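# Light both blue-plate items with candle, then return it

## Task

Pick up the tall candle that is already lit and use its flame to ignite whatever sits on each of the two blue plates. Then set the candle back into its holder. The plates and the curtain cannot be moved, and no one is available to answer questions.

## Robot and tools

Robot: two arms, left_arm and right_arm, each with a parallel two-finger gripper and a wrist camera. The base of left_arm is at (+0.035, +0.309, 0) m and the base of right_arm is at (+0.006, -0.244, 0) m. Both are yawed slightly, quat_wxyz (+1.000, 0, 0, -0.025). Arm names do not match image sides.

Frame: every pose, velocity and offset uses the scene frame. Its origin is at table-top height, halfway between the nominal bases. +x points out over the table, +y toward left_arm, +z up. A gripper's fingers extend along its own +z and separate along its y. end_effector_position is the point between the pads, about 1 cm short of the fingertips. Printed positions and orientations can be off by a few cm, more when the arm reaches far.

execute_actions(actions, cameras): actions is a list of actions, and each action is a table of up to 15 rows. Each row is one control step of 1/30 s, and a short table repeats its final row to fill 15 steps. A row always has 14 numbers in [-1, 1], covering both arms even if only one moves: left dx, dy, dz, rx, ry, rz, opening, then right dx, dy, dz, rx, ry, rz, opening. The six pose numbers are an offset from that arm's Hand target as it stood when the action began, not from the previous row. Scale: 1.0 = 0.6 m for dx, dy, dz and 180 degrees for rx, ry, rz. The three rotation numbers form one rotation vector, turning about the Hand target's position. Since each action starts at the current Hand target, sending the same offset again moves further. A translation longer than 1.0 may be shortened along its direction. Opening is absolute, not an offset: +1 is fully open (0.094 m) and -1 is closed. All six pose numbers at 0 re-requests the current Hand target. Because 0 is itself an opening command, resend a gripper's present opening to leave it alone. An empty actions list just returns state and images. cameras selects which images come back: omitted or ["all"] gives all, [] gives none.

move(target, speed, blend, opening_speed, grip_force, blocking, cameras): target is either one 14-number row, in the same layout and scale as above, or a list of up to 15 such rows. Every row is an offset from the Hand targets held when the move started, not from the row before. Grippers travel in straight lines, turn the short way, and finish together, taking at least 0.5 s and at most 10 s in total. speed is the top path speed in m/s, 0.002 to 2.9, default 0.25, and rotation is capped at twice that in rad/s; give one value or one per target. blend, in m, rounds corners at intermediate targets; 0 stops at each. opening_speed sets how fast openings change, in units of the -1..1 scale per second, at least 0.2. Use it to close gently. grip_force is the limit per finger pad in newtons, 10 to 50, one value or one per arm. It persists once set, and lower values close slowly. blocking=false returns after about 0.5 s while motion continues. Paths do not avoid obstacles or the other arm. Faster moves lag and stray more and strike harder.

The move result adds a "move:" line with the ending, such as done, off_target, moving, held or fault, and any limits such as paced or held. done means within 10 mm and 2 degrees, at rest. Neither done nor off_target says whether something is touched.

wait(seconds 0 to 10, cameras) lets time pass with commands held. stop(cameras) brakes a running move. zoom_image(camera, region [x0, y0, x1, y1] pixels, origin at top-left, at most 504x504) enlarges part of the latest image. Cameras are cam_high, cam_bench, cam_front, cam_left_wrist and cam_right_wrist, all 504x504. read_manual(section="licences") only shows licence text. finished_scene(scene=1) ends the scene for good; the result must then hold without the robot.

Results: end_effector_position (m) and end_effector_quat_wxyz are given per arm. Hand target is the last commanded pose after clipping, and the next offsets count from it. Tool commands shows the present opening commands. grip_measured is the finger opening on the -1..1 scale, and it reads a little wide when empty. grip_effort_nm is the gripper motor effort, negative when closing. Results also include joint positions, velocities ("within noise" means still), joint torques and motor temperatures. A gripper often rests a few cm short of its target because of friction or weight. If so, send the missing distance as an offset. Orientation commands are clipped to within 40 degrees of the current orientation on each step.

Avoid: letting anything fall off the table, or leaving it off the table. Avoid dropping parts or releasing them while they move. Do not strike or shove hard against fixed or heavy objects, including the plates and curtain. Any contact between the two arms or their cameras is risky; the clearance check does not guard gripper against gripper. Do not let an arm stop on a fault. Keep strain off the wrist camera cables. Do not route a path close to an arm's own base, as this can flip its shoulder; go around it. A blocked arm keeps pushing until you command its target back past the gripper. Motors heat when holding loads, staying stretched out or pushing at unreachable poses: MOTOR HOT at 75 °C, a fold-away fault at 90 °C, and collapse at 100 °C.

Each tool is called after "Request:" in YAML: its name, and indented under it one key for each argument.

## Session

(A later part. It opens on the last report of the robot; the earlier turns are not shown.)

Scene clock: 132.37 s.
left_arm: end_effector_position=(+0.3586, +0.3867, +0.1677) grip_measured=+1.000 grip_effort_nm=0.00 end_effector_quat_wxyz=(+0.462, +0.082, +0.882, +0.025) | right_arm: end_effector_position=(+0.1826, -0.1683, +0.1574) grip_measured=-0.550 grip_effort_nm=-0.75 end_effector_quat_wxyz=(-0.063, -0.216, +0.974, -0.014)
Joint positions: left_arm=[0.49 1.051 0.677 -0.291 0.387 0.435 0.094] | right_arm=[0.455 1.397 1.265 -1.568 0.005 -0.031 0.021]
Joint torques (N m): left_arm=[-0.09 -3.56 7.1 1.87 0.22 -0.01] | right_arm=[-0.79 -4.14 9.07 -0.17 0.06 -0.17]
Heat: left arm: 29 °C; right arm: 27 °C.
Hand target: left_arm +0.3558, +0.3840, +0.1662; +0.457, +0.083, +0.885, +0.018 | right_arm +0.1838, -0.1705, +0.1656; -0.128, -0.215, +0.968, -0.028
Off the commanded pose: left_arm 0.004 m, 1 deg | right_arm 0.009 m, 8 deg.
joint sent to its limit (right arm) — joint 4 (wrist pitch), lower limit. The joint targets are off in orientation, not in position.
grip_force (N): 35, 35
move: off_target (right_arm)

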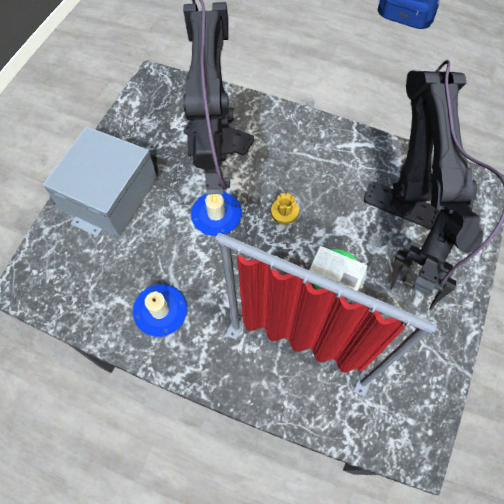

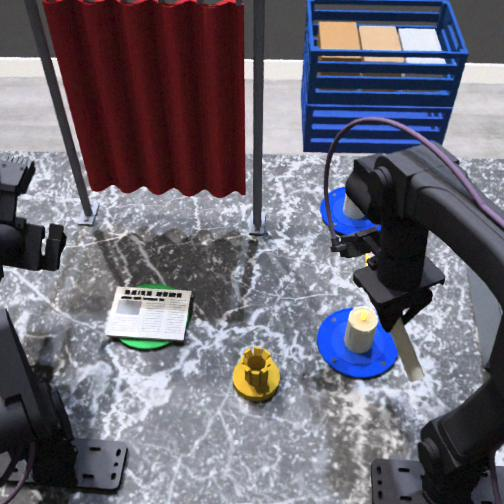

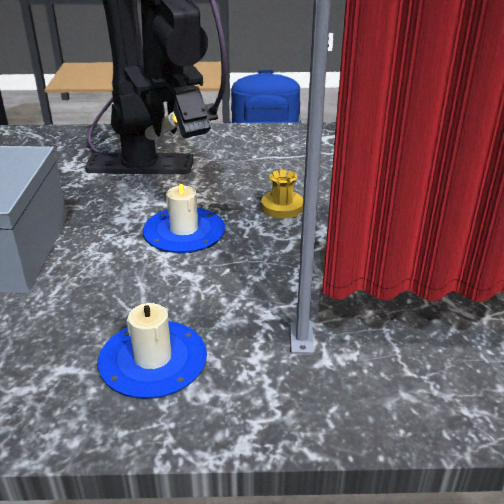

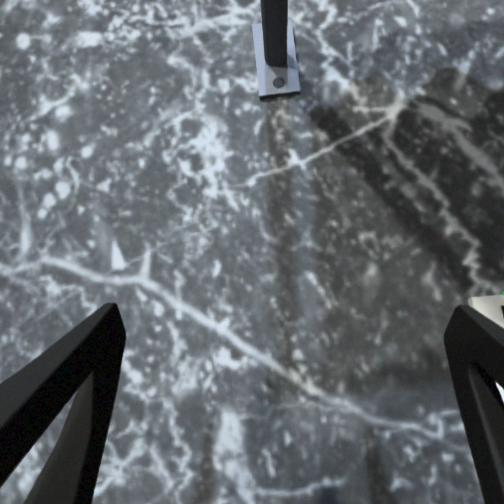

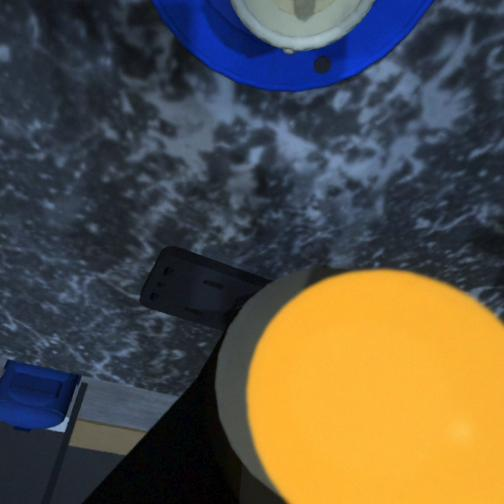

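Request:
move:
  target:
    - [0,0,0,0,0,0,1,0.1,0,0.06,0,0,-0.03,-0.7]
    - [0,0,0,0,0,0,1,0.3,0,0.06,0,0,-0.07,-0.7]
    - [0,0,0,0,0,0,1,0.49,-0.003,0.0,0,0,-0.0944,-0.7]
  speed: 0.3
  blend: [0.04,0.04,0]

Request:
zoom_image:
  camera: "cam_front"
  region: [50, 130, 330, 400]

Scene clock: 145.73 s.
left_arm: end_effector_position=(+0.3586, +0.3867, +0.1677) grip_measured=+1.000 grip_effort_nm=0.00 end_effector_quat_wxyz=(+0.462, +0.082, +0.882, +0.025) | right_arm: end_effector_position=(+0.4730, -0.1723, +0.1646) grip_measured=-0.550 grip_effort_nm=-0.75 end_effector_quat_wxyz=(+0.082, -0.077, +0.994, +0.004)
Joint positions: left_arm=[0.49 1.051 0.677 -0.291 0.387 0.435 0.094] | right_arm=[0.203 2.327 2.5 -1.58 0.005 -0.003 0.021]
Joint torques (N m): left_arm=[-0.06 -3.56 7.12 1.87 0.22 -0.01] | right_arm=[-0.5 -9.54 9.74 0.57 -0.1 0.11]
Heat: left arm: 29 °C; right arm: 26 °C.
Hand target: left_arm +0.3558, +0.3840, +0.1662; +0.457, +0.083, +0.885, +0.018 | right_arm +0.4777, -0.1723, +0.1657; -0.130, -0.069, +0.989, -0.009
Off the commanded pose: left_arm 0.004 m, 1 deg | right_arm 0.005 m, 24 deg.
joint sent to its limit (right arm) — joint 4 (wrist pitch), lower limit. The joint targets are off in orientation, not in position.
grip_force (N): 35, 35
move: off_target (right_arm)

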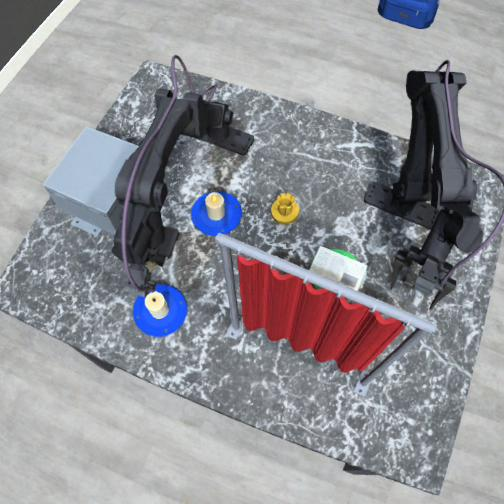

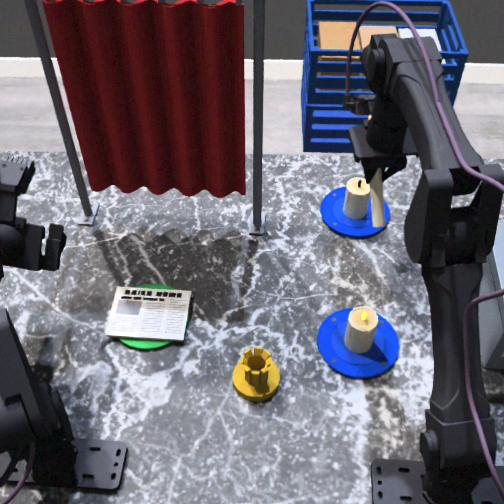

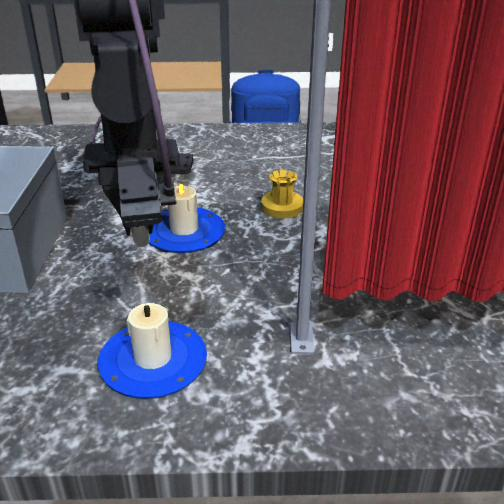

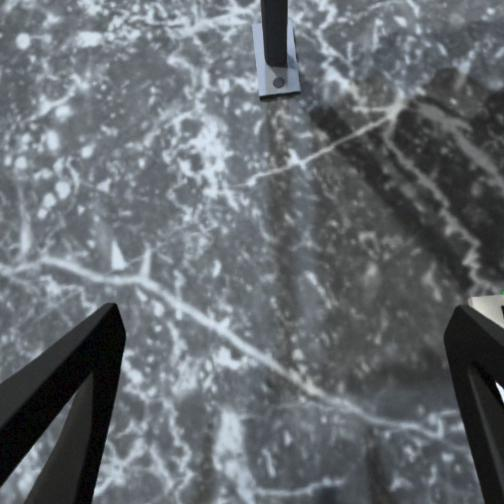

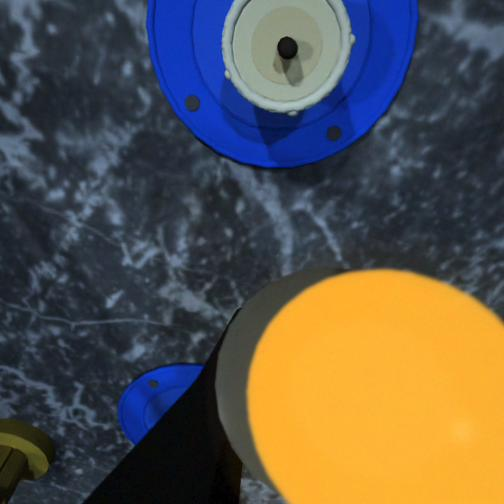

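Scaled by 1.800.

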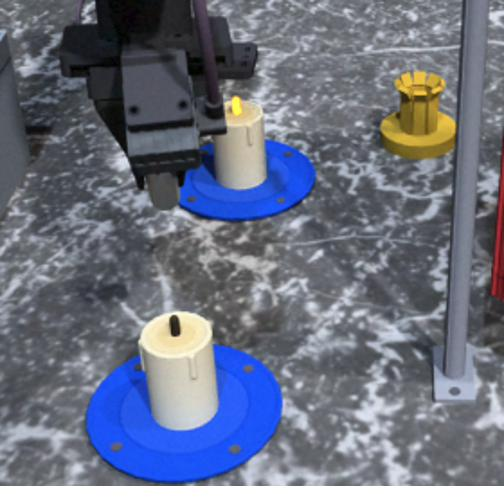

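Request:
move:
  target: [0,0,0,0,0,0,1,0.007,0.007,-0.13,0,0,0,-0.7]
  speed: 0.12

Request:
zoom_image:
  camera: "cam_front"
  region: [70, 220, 250, 400]

Request:
zoom_image:
  camera: "cam_bench"
  region: [290, 70, 470, 250]

Scene clock: 165.60 s.
left_arm: end_effector_position=(+0.3586, +0.3867, +0.1677) grip_measured=+1.000 grip_effort_nm=0.00 end_effector_quat_wxyz=(+0.462, +0.082, +0.882, +0.025) | right_arm: end_effector_position=(+0.4772, -0.1716, +0.0914) grip_measured=-0.550 grip_effort_nm=-0.75 end_effector_quat_wxyz=(+0.005, -0.074, +0.997, -0.002)
Joint positions: left_arm=[0.49 1.051 0.677 -0.291 0.387 0.435 0.094] | right_arm=[0.203 2.497 2.516 -1.58 0.005 0.005 0.021]
Joint torques (N m): left_arm=[-0.09 -3.56 7.13 1.87 0.22 -0.01] | right_arm=[0.29 -9.81 10.15 0.25 -0.08 0.05]
Heat: left arm: 30 °C; right arm: 26 °C.
Hand target: left_arm +0.3558, +0.3840, +0.1662; +0.457, +0.083, +0.885, +0.018 | right_arm +0.4819, -0.1681, +0.0877; -0.130, -0.069, +0.989, -0.009
Off the commanded pose: left_arm 0.004 m, 1 deg | right_arm 0.007 m, 16 deg.
joint sent to its limit (right arm) — joint 4 (wrist pitch), lower limit. The joint targets are off in orientation, not in position.
grip_force (N): 35, 35
move: off_target (right_arm)

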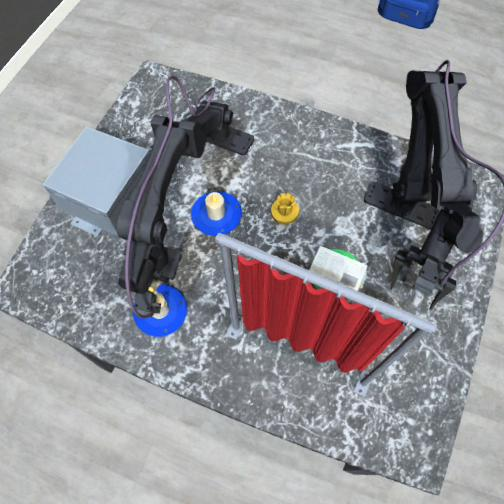

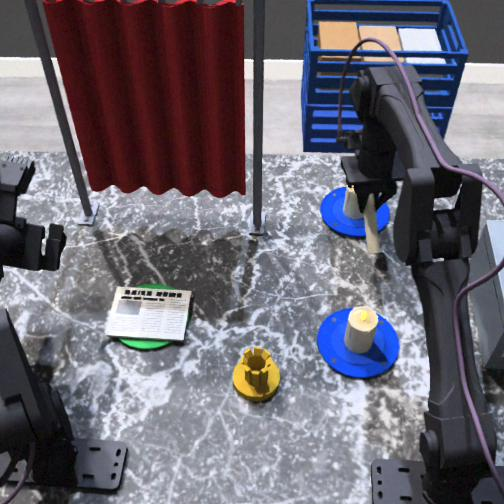

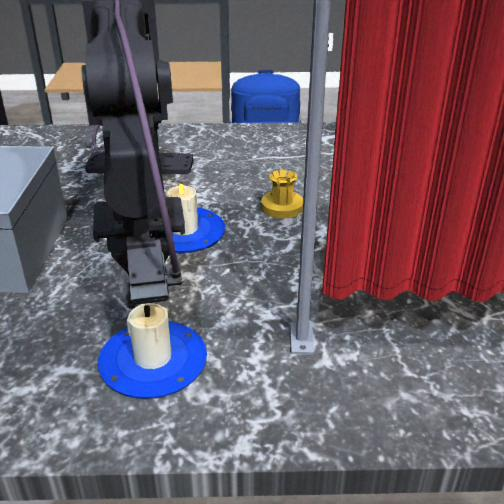

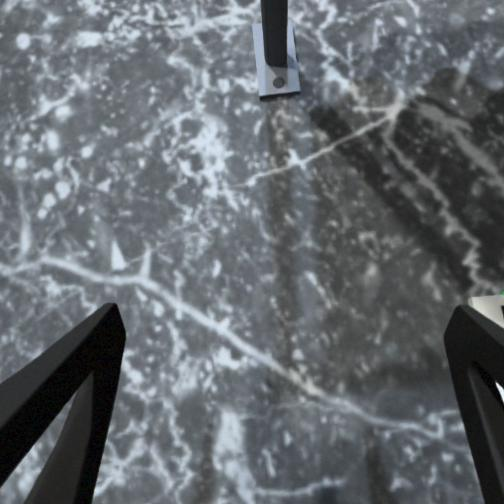

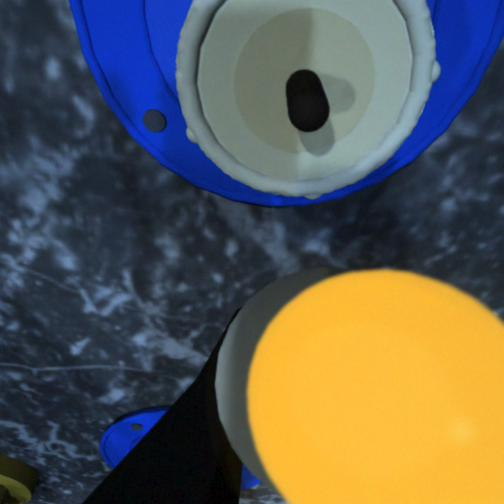

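Scaled by 2.800.

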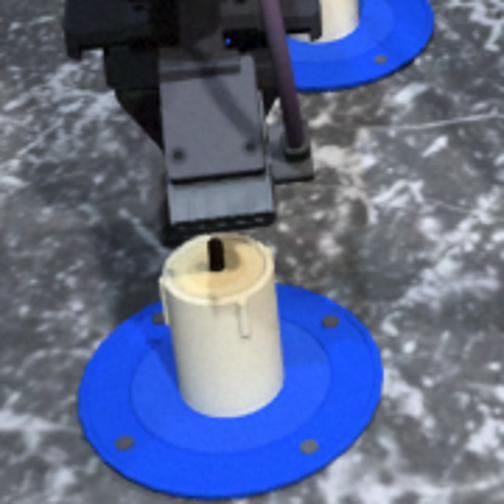

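Scaled by 2.800.

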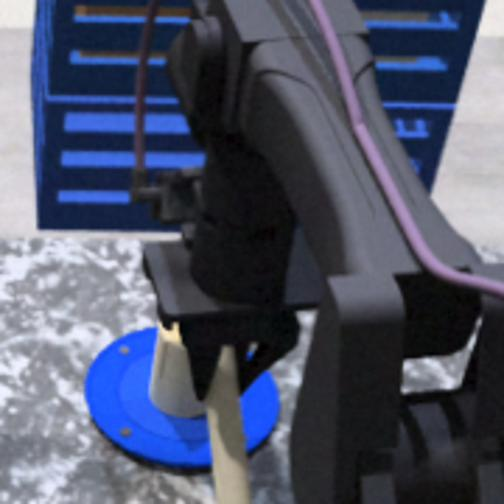

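Request:
move:
  target: [0,0,0,0,0,0,1,0.010,0.009,-0.043,0,0,0,-0.7]
  speed: 0.06

Request:
zoom_image:
  camera: "cam_front"
  region: [70, 220, 250, 400]

Request:
zoom_image:
  camera: "cam_bench"
  region: [290, 100, 470, 280]

Scene clock: 173.97 s.
left_arm: end_effector_position=(+0.3586, +0.3867, +0.1677) grip_measured=+1.000 grip_effort_nm=0.00 end_effector_quat_wxyz=(+0.462, +0.082, +0.882, +0.025) | right_arm: end_effector_position=(+0.4844, -0.1685, +0.0680) grip_measured=-0.550 grip_effort_nm=-0.75 end_effector_quat_wxyz=(-0.007, -0.071, +0.997, -0.002)
Joint positions: left_arm=[0.49 1.051 0.677 -0.291 0.387 0.435 0.094] | right_arm=[0.206 2.578 2.573 -1.58 0.003 0.013 0.021]
Joint torques (N m): left_arm=[-0.09 -3.58 7.12 1.87 0.22 -0.01] | right_arm=[0.81 -10.19 10.17 0.16 -0.1 0.08]
Heat: left arm: 30 °C; right arm: 25 °C.
Hand target: left_arm +0.3558, +0.3840, +0.1662; +0.457, +0.083, +0.885, +0.018 | right_arm +0.4880, -0.1628, +0.0619; -0.130, -0.069, +0.989, -0.009
Off the commanded pose: left_arm 0.004 m, 1 deg | right_arm 0.009 m, 14 deg.
joint sent to its limit (right arm) — joint 4 (wrist pitch), lower limit. The joint targets are off in orientation, not in position.
grip_force (N): 35, 35
move: off_target (right_arm)

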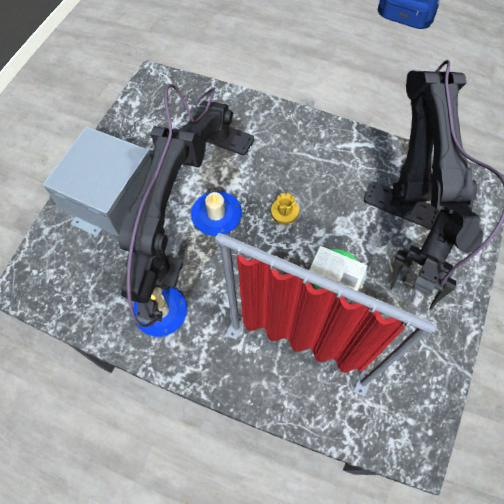

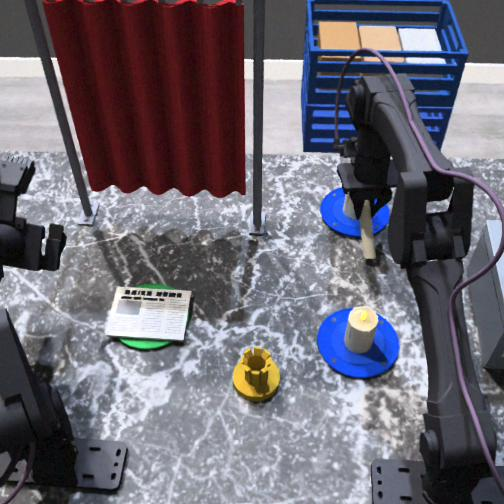

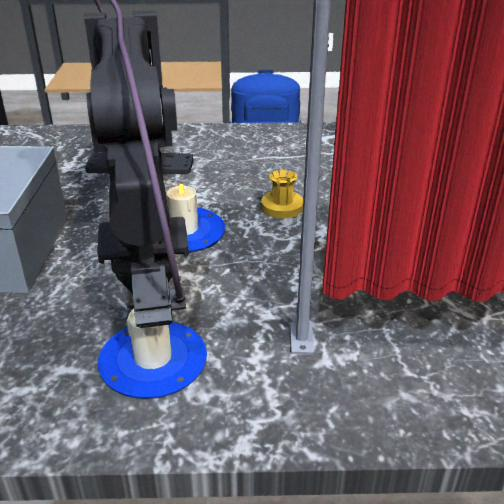

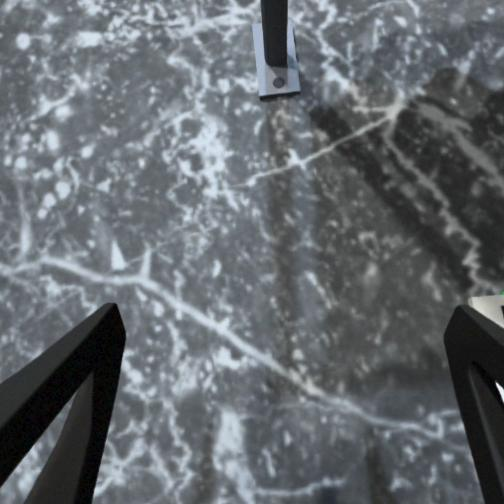

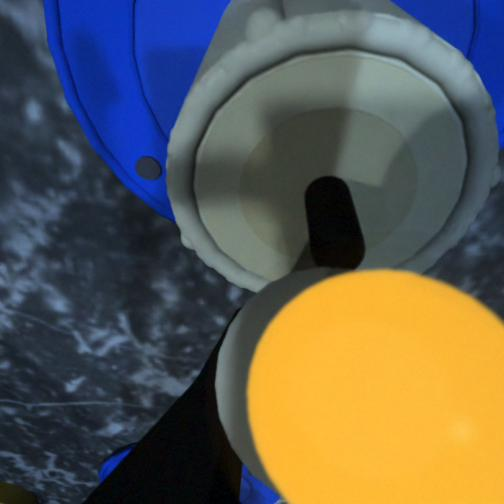

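Scaled by 2.800.

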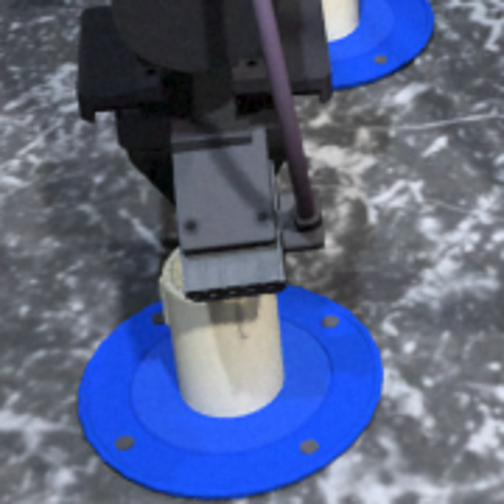

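Scaled by 2.800.

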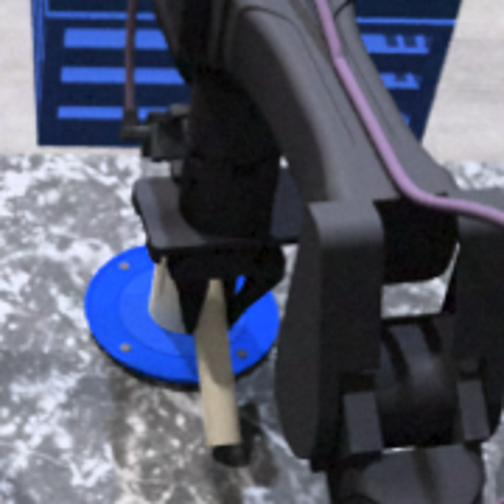

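Request:
move:
  target: [0,0,0,0,0,0,1,0.0,0.006,-0.02,0,0,0,-0.7]
  speed: 0.05

Request:
zoom_image:
  camera: "cam_bench"
  region: [290, 100, 470, 280]

Scene clock: 180.53 s.
left_arm: end_effector_position=(+0.3586, +0.3867, +0.1677) grip_measured=+1.000 grip_effort_nm=0.00 end_effector_quat_wxyz=(+0.462, +0.082, +0.882, +0.025) | right_arm: end_effector_position=(+0.4830, -0.1666, +0.0654) grip_measured=-0.550 grip_effort_nm=-0.75 end_effector_quat_wxyz=(-0.013, -0.069, +0.998, -0.002)
Joint positions: left_arm=[0.49 1.051 0.677 -0.291 0.387 0.435 0.094] | right_arm=[0.21 2.594 2.594 -1.597 0.002 0.021 0.021]
Joint torques (N m): left_arm=[-0.08 -3.55 7.13 1.87 0.22 -0.02] | right_arm=[0.9 -8.77 9.06 0.34 -0.12 0.07]
Heat: left arm: 30 °C; right arm: 25 °C.
Hand target: left_arm +0.3558, +0.3840, +0.1662; +0.457, +0.083, +0.885, +0.018 | right_arm +0.4879, -0.1591, +0.0499; -0.130, -0.070, +0.989, -0.009
Off the commanded pose: left_arm 0.004 m, 1 deg | right_arm 0.018 m, 13 deg.
joint read past its limit (right arm) — joint 4 (wrist pitch), lower limit.
joint sent to its limit (right arm) — joint 4 (wrist pitch), lower limit. The joint targets are off in orientation, not in position.
grip_force (N): 35, 35
move: off_target (right_arm)

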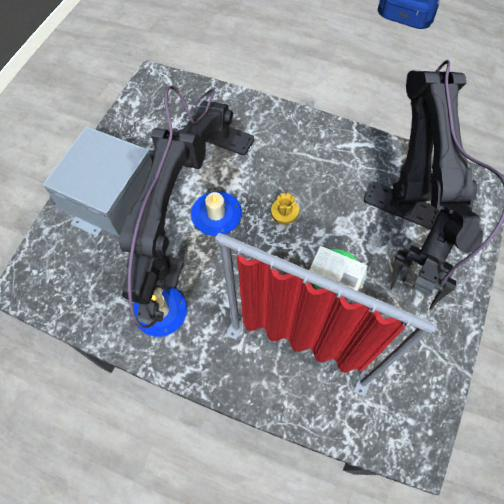

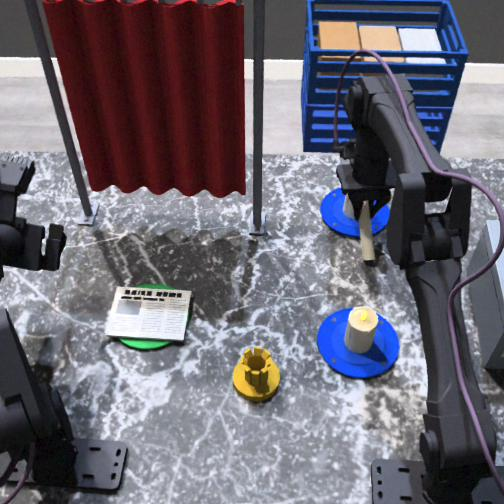

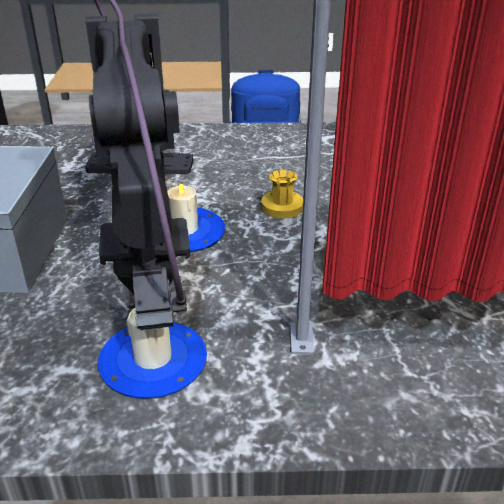

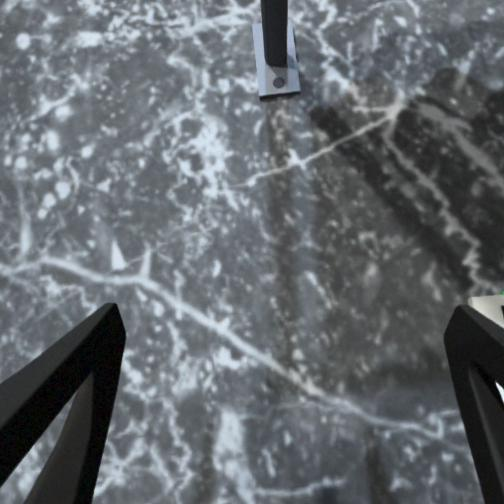

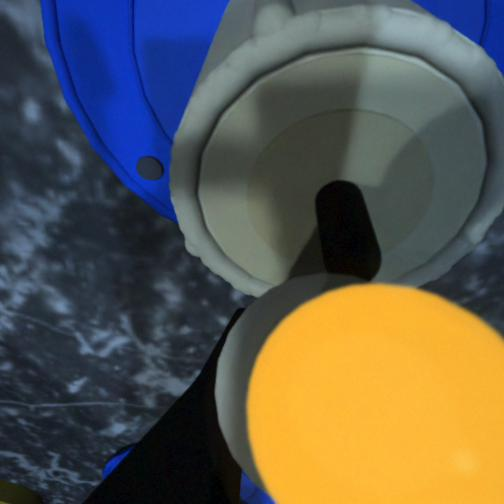

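Scaled by 2.800.

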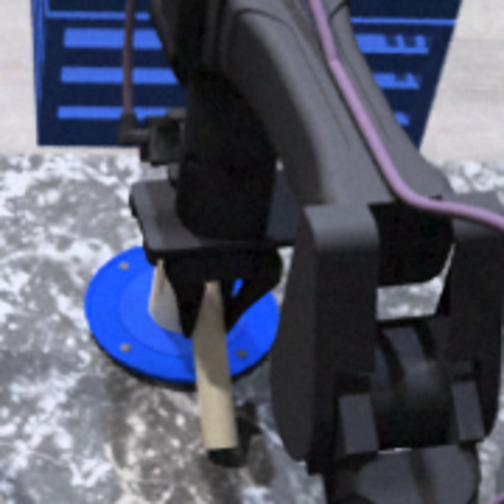

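Request:
move:
  target:
    - [0,0,0,0,0,0,1,0,0,0.06,0,0,0,-0.7]
    - [0,0,0,0,0,0,1,-0.125,-0.01,0.06,0,0,0,-0.7]
    - [0,0,0,0,0,0,1,-0.12,-0.01,0.01,0,0,0,-0.7]
    - [0,0,0,0,0,0,1,-0.04,0,-0.013,0,0,0,-0.7]
    - [0,0,0,0,0,0,1,-0.03,0,0.06,0,0,0,-0.7]
  speed: [0.1,0.12,0.08,0.06,0.1]
  blend: [0.02,0.01,0.003,0.003,0]
  grip_force: 22

Request:
zoom_image:
  camera: "cam_bench"
  region: [290, 100, 470, 280]

Scene clock: 205.13 s.
left_arm: end_effector_position=(+0.3586, +0.3867, +0.1677) grip_measured=+1.000 grip_effort_nm=0.00 end_effector_quat_wxyz=(+0.462, +0.082, +0.882, +0.025) | right_arm: end_effector_position=(+0.4553, -0.1612, +0.0555) grip_measured=-0.550 grip_effort_nm=-0.51 end_effector_quat_wxyz=(-0.061, -0.068, +0.996, -0.004)
Joint positions: left_arm=[0.49 1.051 0.677 -0.291 0.387 0.435 0.094] | right_arm=[0.228 2.547 2.457 -1.604 -0.007 0.042 0.021]
Joint torques (N m): left_arm=[-0.09 -3.56 7.1 1.87 0.22 -0.01] | right_arm=[-0.29 -16.44 9.69 0.19 -0.07 -0.1]
Heat: left arm: 31 °C; right arm: 25 °C.
Hand target: left_arm +0.3558, +0.3840, +0.1662; +0.457, +0.083, +0.885, +0.018 | right_arm +0.4699, -0.1591, +0.0859; -0.130, -0.069, +0.989, -0.009
Off the commanded pose: left_arm 0.004 m, 1 deg | right_arm 0.034 m, 8 deg.
joint read past its limit (right arm) — joint 4 (wrist pitch), lower limit.
joint sent to its limit (right arm) — joint 4 (wrist pitch), lower limit. The joint targets are off in orientation, not in position.
grip_force (N): 22, 22
move: off_target (right_arm)

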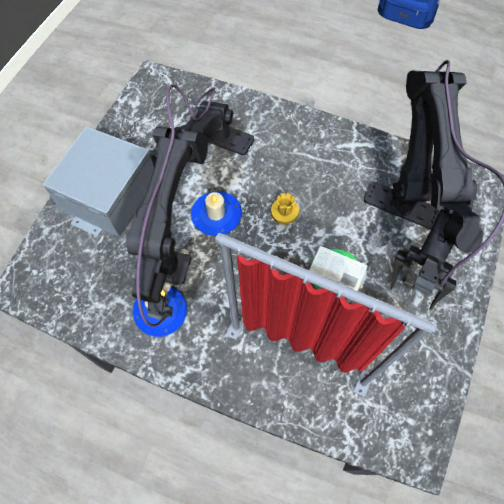

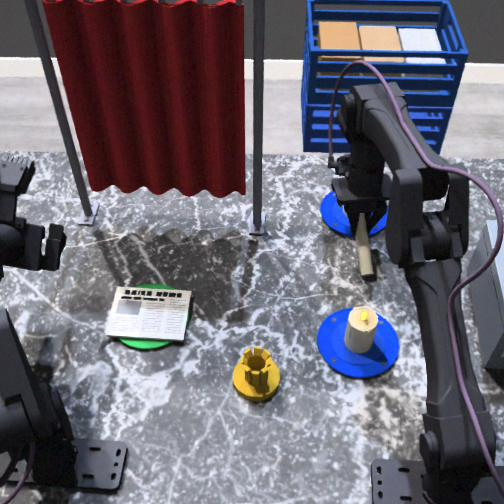

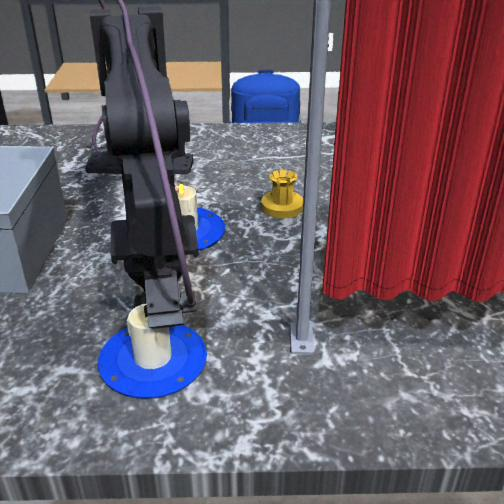

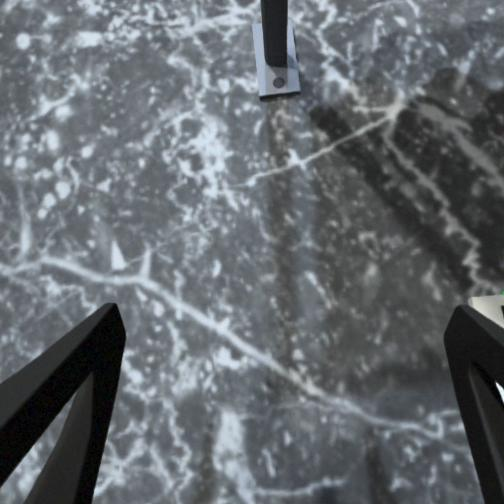

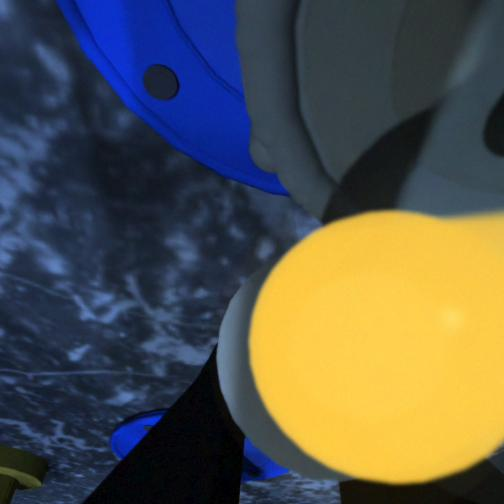

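Scaled by 2.800.

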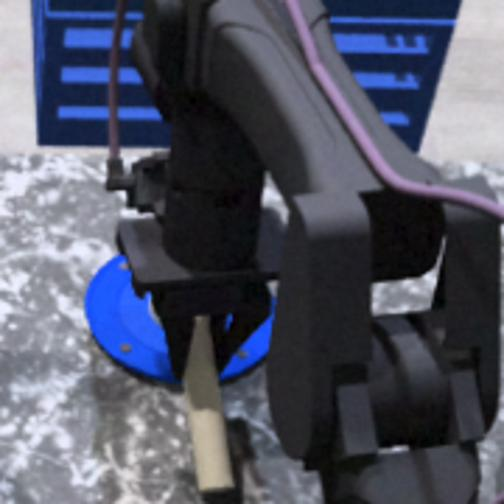

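Request:
move:
  target:
    - [0,0,0,0,0,0,1,-0.06,0,-0.033,0,0,0,-0.7]
    - [0,0,0,0,0,0,1,-0.1,0,0.03,0,0,0,-0.7]
  speed: 0.1
  blend: [0.01,0]
  grip_force: 35

Request:
zoom_image:
  camera: "cam_bench"
  region: [290, 140, 470, 320]

Request:
zoom_image:
  camera: "cam_front"
  region: [50, 200, 250, 400]

Scene clock: 211.37 s.
left_arm: end_effector_position=(+0.3586, +0.3867, +0.1677) grip_measured=+1.000 grip_effort_nm=0.00 end_effector_quat_wxyz=(+0.462, +0.082, +0.882, +0.025) | right_arm: end_effector_position=(+0.4141, -0.1626, +0.0898) grip_measured=-0.550 grip_effort_nm=-0.75 end_effector_quat_wxyz=(-0.069, -0.071, +0.995, -0.004)
Joint positions: left_arm=[0.49 1.051 0.677 -0.291 0.387 0.435 0.094] | right_arm=[0.242 2.323 2.189 -1.575 -0.008 0.048 0.021]
Joint torques (N m): left_arm=[-0.08 -3.56 7.1 1.87 0.22 -0.02] | right_arm=[0.81 -14.08 6.06 -0.13 -0.09 0.1]
Motor temperatures (°C): left_arm=[21 19 29 31 21 22 20] | right_arm=[23 26 24 24 20 22 22]
Heat: left arm: 31 °C; right arm: 26 °C.
Hand target: left_arm +0.3558, +0.3840, +0.1662; +0.457, +0.083, +0.885, +0.018 | right_arm +0.4100, -0.1592, +0.1039; -0.130, -0.069, +0.989, -0.009
Off the commanded pose: left_arm 0.004 m, 1 deg | right_arm 0.015 m, 7 deg.
joint sent to its limit (right arm) — joint 4 (wrist pitch), lower limit. The joint targets are off in orientation, not in position.
grip_force (N): 35, 35
move: off_target (right_arm)

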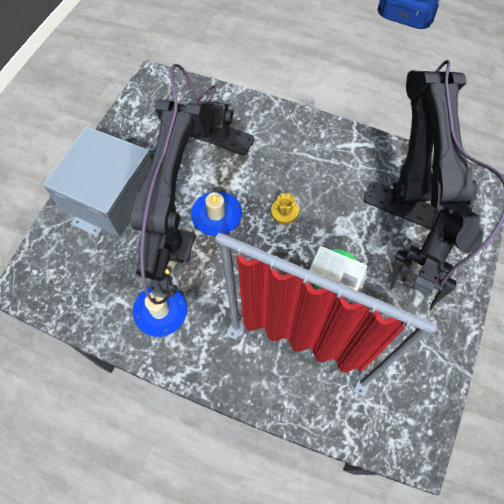

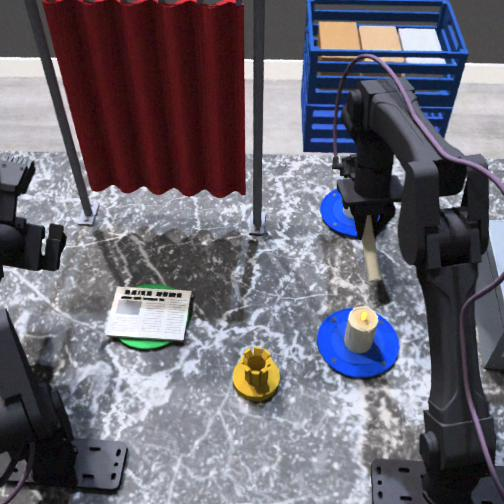

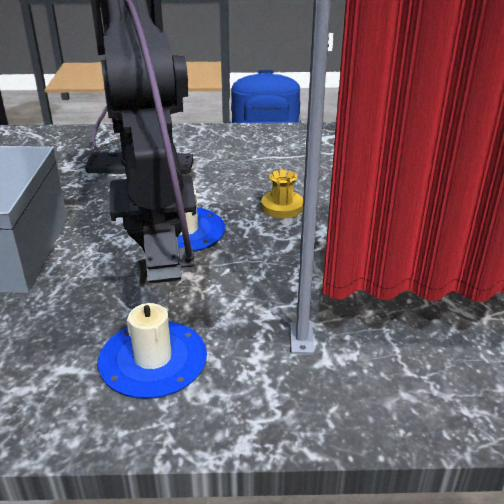

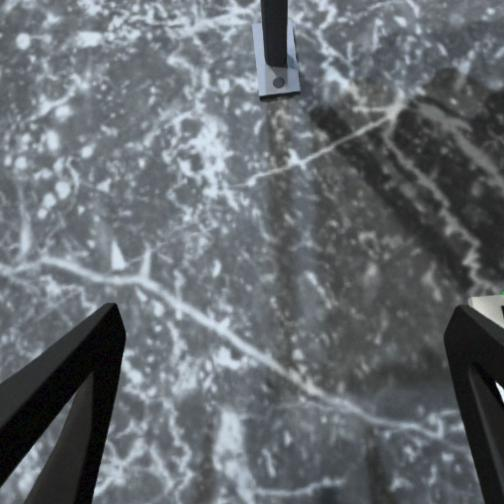

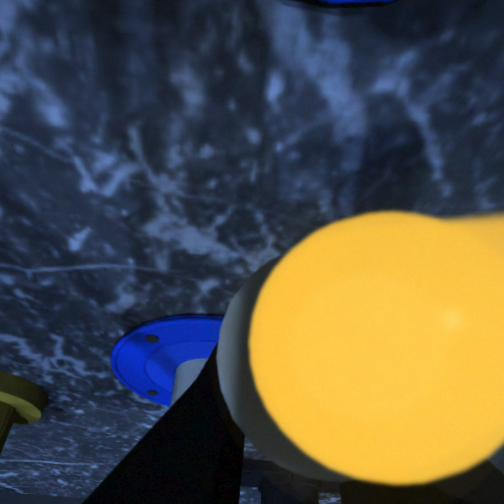

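Scaled by 2.800.

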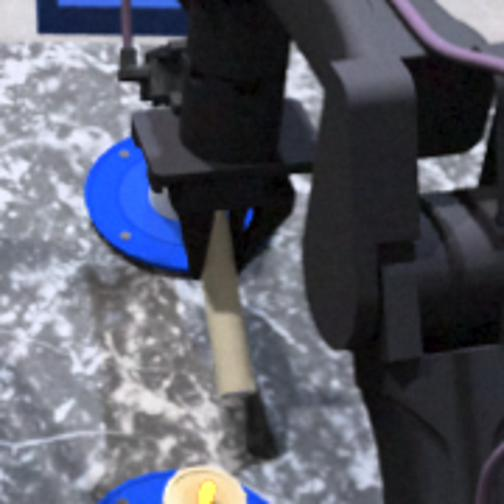

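Scaled by 2.520.

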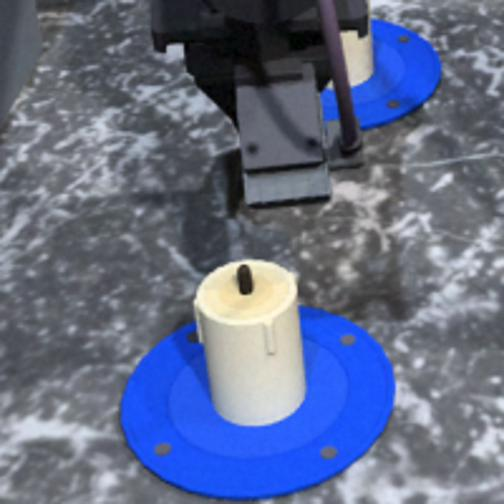

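Request:
move:
  target:
    - [0,0,0,0,0,0,1,-0.067,0,-0.03,0,0,0,-0.7]
    - [0,0,0,0,0,0,1,-0.058,0,-0.085,0,0,0,-0.7]
    - [0,0,0,0,0,0,1,0.035,0,-0.102,0,0,0,-0.7]
    - [0,0,0,0,0,0,1,0.0,0,0.03,0,0,0,-0.7]
  speed: [0.12,0.08,0.06,0.1]
  blend: [0.01,0.003,0.003,0]
  grip_force: 20

Request:
zoom_image:
  camera: "cam_bench"
  region: [290, 140, 470, 320]

Scene clock: 220.13 s.
left_arm: end_effector_position=(+0.3586, +0.3867, +0.1677) grip_measured=+1.000 grip_effort_nm=0.00 end_effector_quat_wxyz=(+0.462, +0.082, +0.882, +0.025) | right_arm: end_effector_position=(+0.4080, -0.1563, +0.1096) grip_measured=-0.550 grip_effort_nm=-0.48 end_effector_quat_wxyz=(-0.057, -0.076, +0.995, +0.004)
Joint positions: left_arm=[0.49 1.051 0.677 -0.291 0.387 0.435 0.094] | right_arm=[0.253 2.274 2.187 -1.596 -0.023 0.05 0.021]
Joint torques (N m): left_arm=[-0.08 -3.55 7.1 1.87 0.22 -0.01] | right_arm=[-0.57 -13.74 6.22 0.13 0.02 0.06]
Heat: left arm: 31 °C; right arm: 28 °C.
Hand target: left_arm +0.3558, +0.3840, +0.1662; +0.457, +0.083, +0.885, +0.018 | right_arm +0.4099, -0.1592, +0.1220; -0.130, -0.069, +0.989, -0.009
Off the commanded pose: left_arm 0.004 m, 1 deg | right_arm 0.013 m, 9 deg.
joint read past its limit (right arm) — joint 4 (wrist pitch), lower limit.
joint sent to its limit (right arm) — joint 4 (wrist pitch), lower limit. The joint targets are off in orientation, not in position.
grip_force (N): 20, 20
move: off_target (right_arm)

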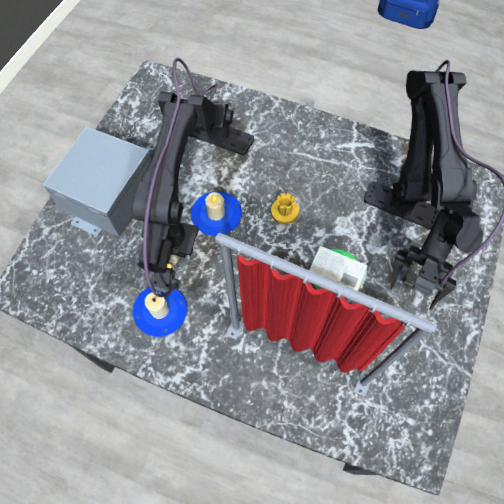

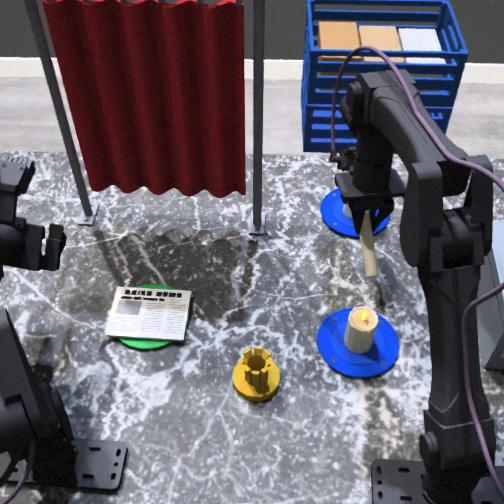

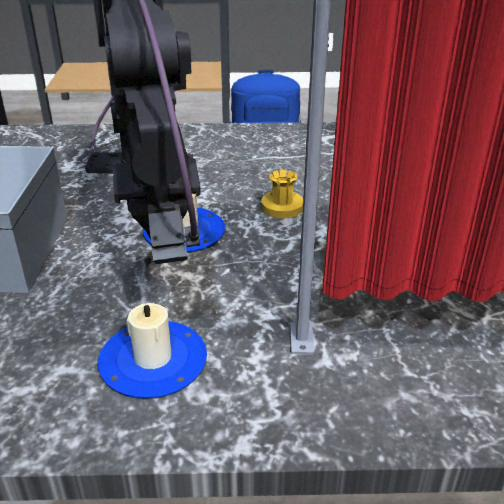

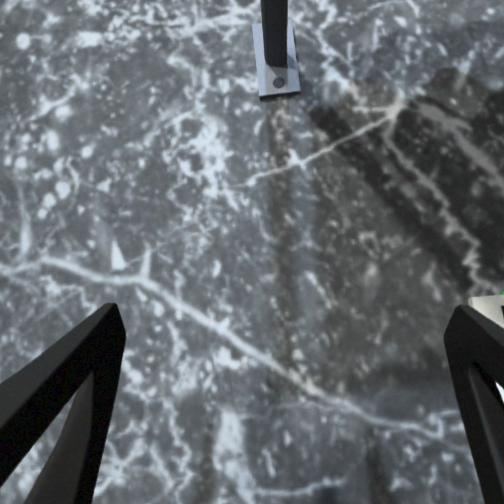

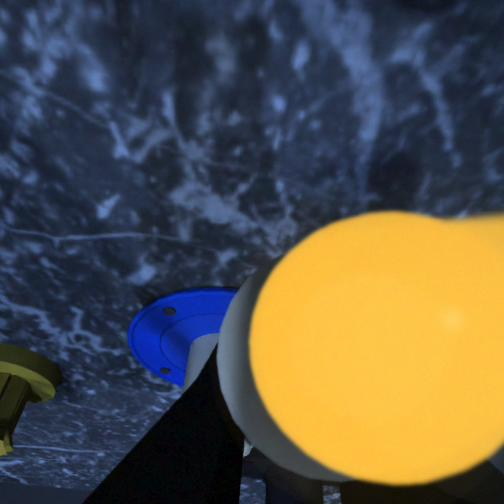

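Scaled by 2.800.

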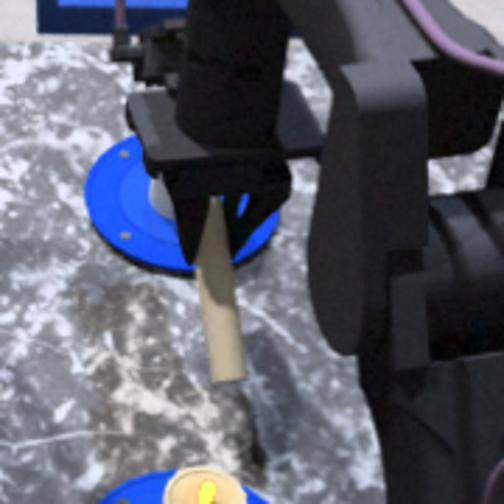

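Request:
move:
  target:
    - [0,0,0,0,0,0,1,0.134,-0.001,-0.02,0,0,0,-0.7]
    - [0,0,0,0,0,0,1,0.134,-0.001,-0.115,0,0,0,-0.7]
  speed: [0.15,0.06]
  blend: [0.005,0]
  grip_force: 35

Request:
zoom_image:
  camera: "cam_front"
  region: [50, 200, 250, 400]

Scene clock: 226.57 s.
left_arm: end_effector_position=(+0.3586, +0.3867, +0.1677) grip_measured=+1.000 grip_effort_nm=0.00 end_effector_quat_wxyz=(+0.462, +0.082, +0.882, +0.025) | right_arm: end_effector_position=(+0.4823, -0.1573, +0.0643) grip_measured=-0.550 grip_effort_nm=-0.75 end_effector_quat_wxyz=(-0.014, -0.067, +0.998, +0.007)
Joint positions: left_arm=[0.49 1.051 0.677 -0.291 0.387 0.435 0.094] | right_arm=[0.222 2.601 2.601 -1.598 -0.017 0.038 0.021]
Joint torques (N m): left_arm=[-0.09 -3.58 7.1 1.87 0.22 -0.02] | right_arm=[-0.53 -9.43 9.72 0.36 0.08 -0.08]
Heat: left arm: 31 °C; right arm: 28 °C.
Hand target: left_arm +0.3558, +0.3840, +0.1662; +0.457, +0.083, +0.885, +0.018 | right_arm +0.4904, -0.1597, +0.0529; -0.130, -0.069, +0.989, -0.009
Off the commanded pose: left_arm 0.004 m, 1 deg | right_arm 0.014 m, 13 deg.
joint read past its limit (right arm) — joint 4 (wrist pitch), lower limit.
joint sent to its limit (right arm) — joint 4 (wrist pitch), lower limit. The joint targets are off in orientation, not in position.
grip_force (N): 35, 35
move: off_target (right_arm)

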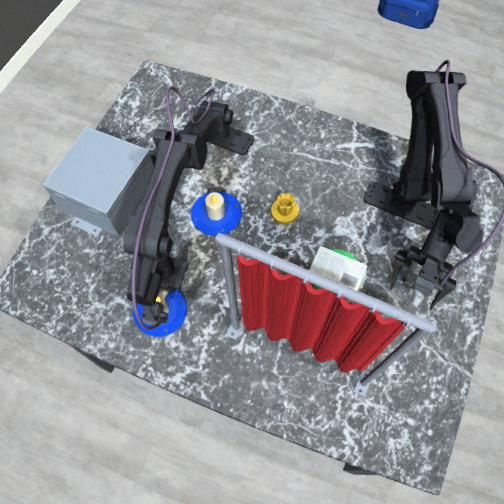

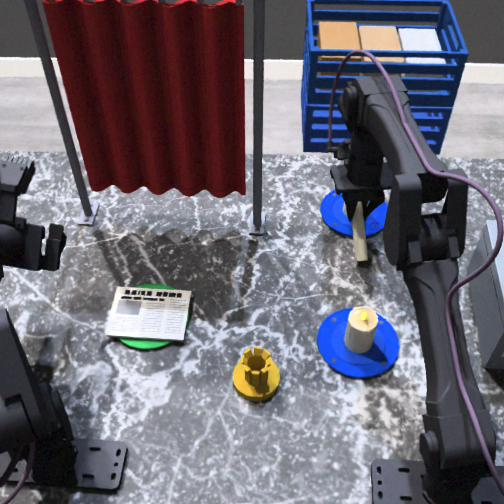

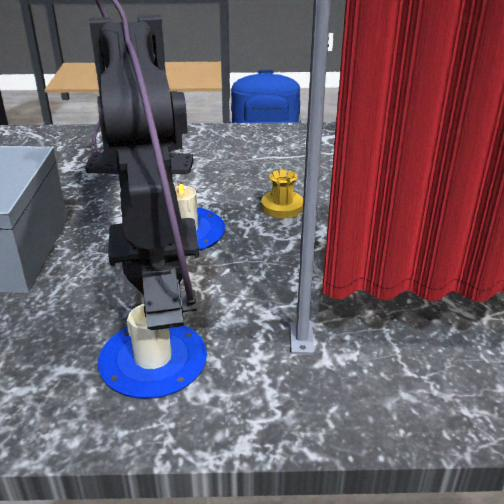

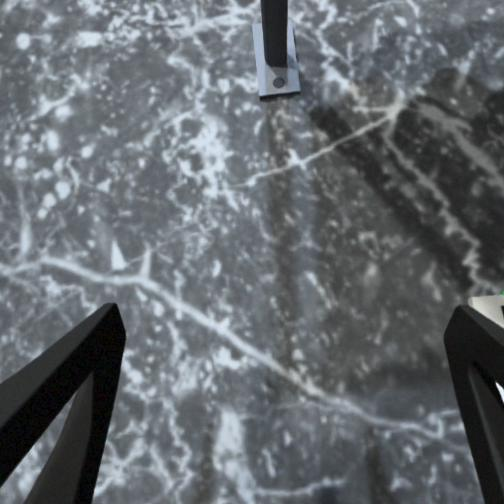

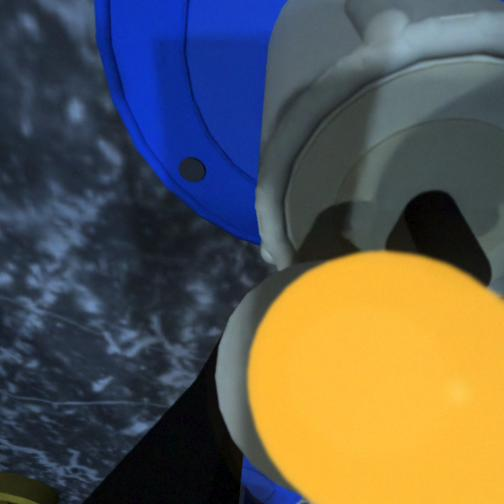

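Scaled by 2.520.

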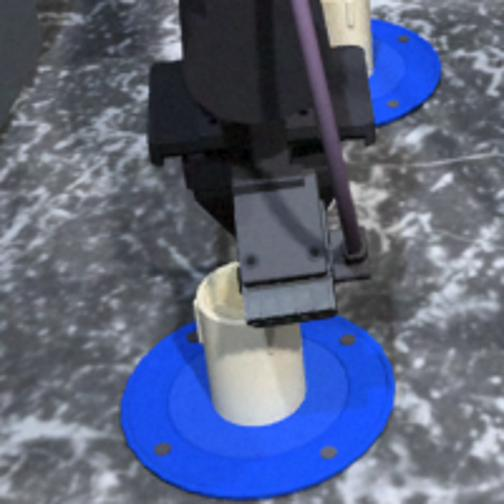

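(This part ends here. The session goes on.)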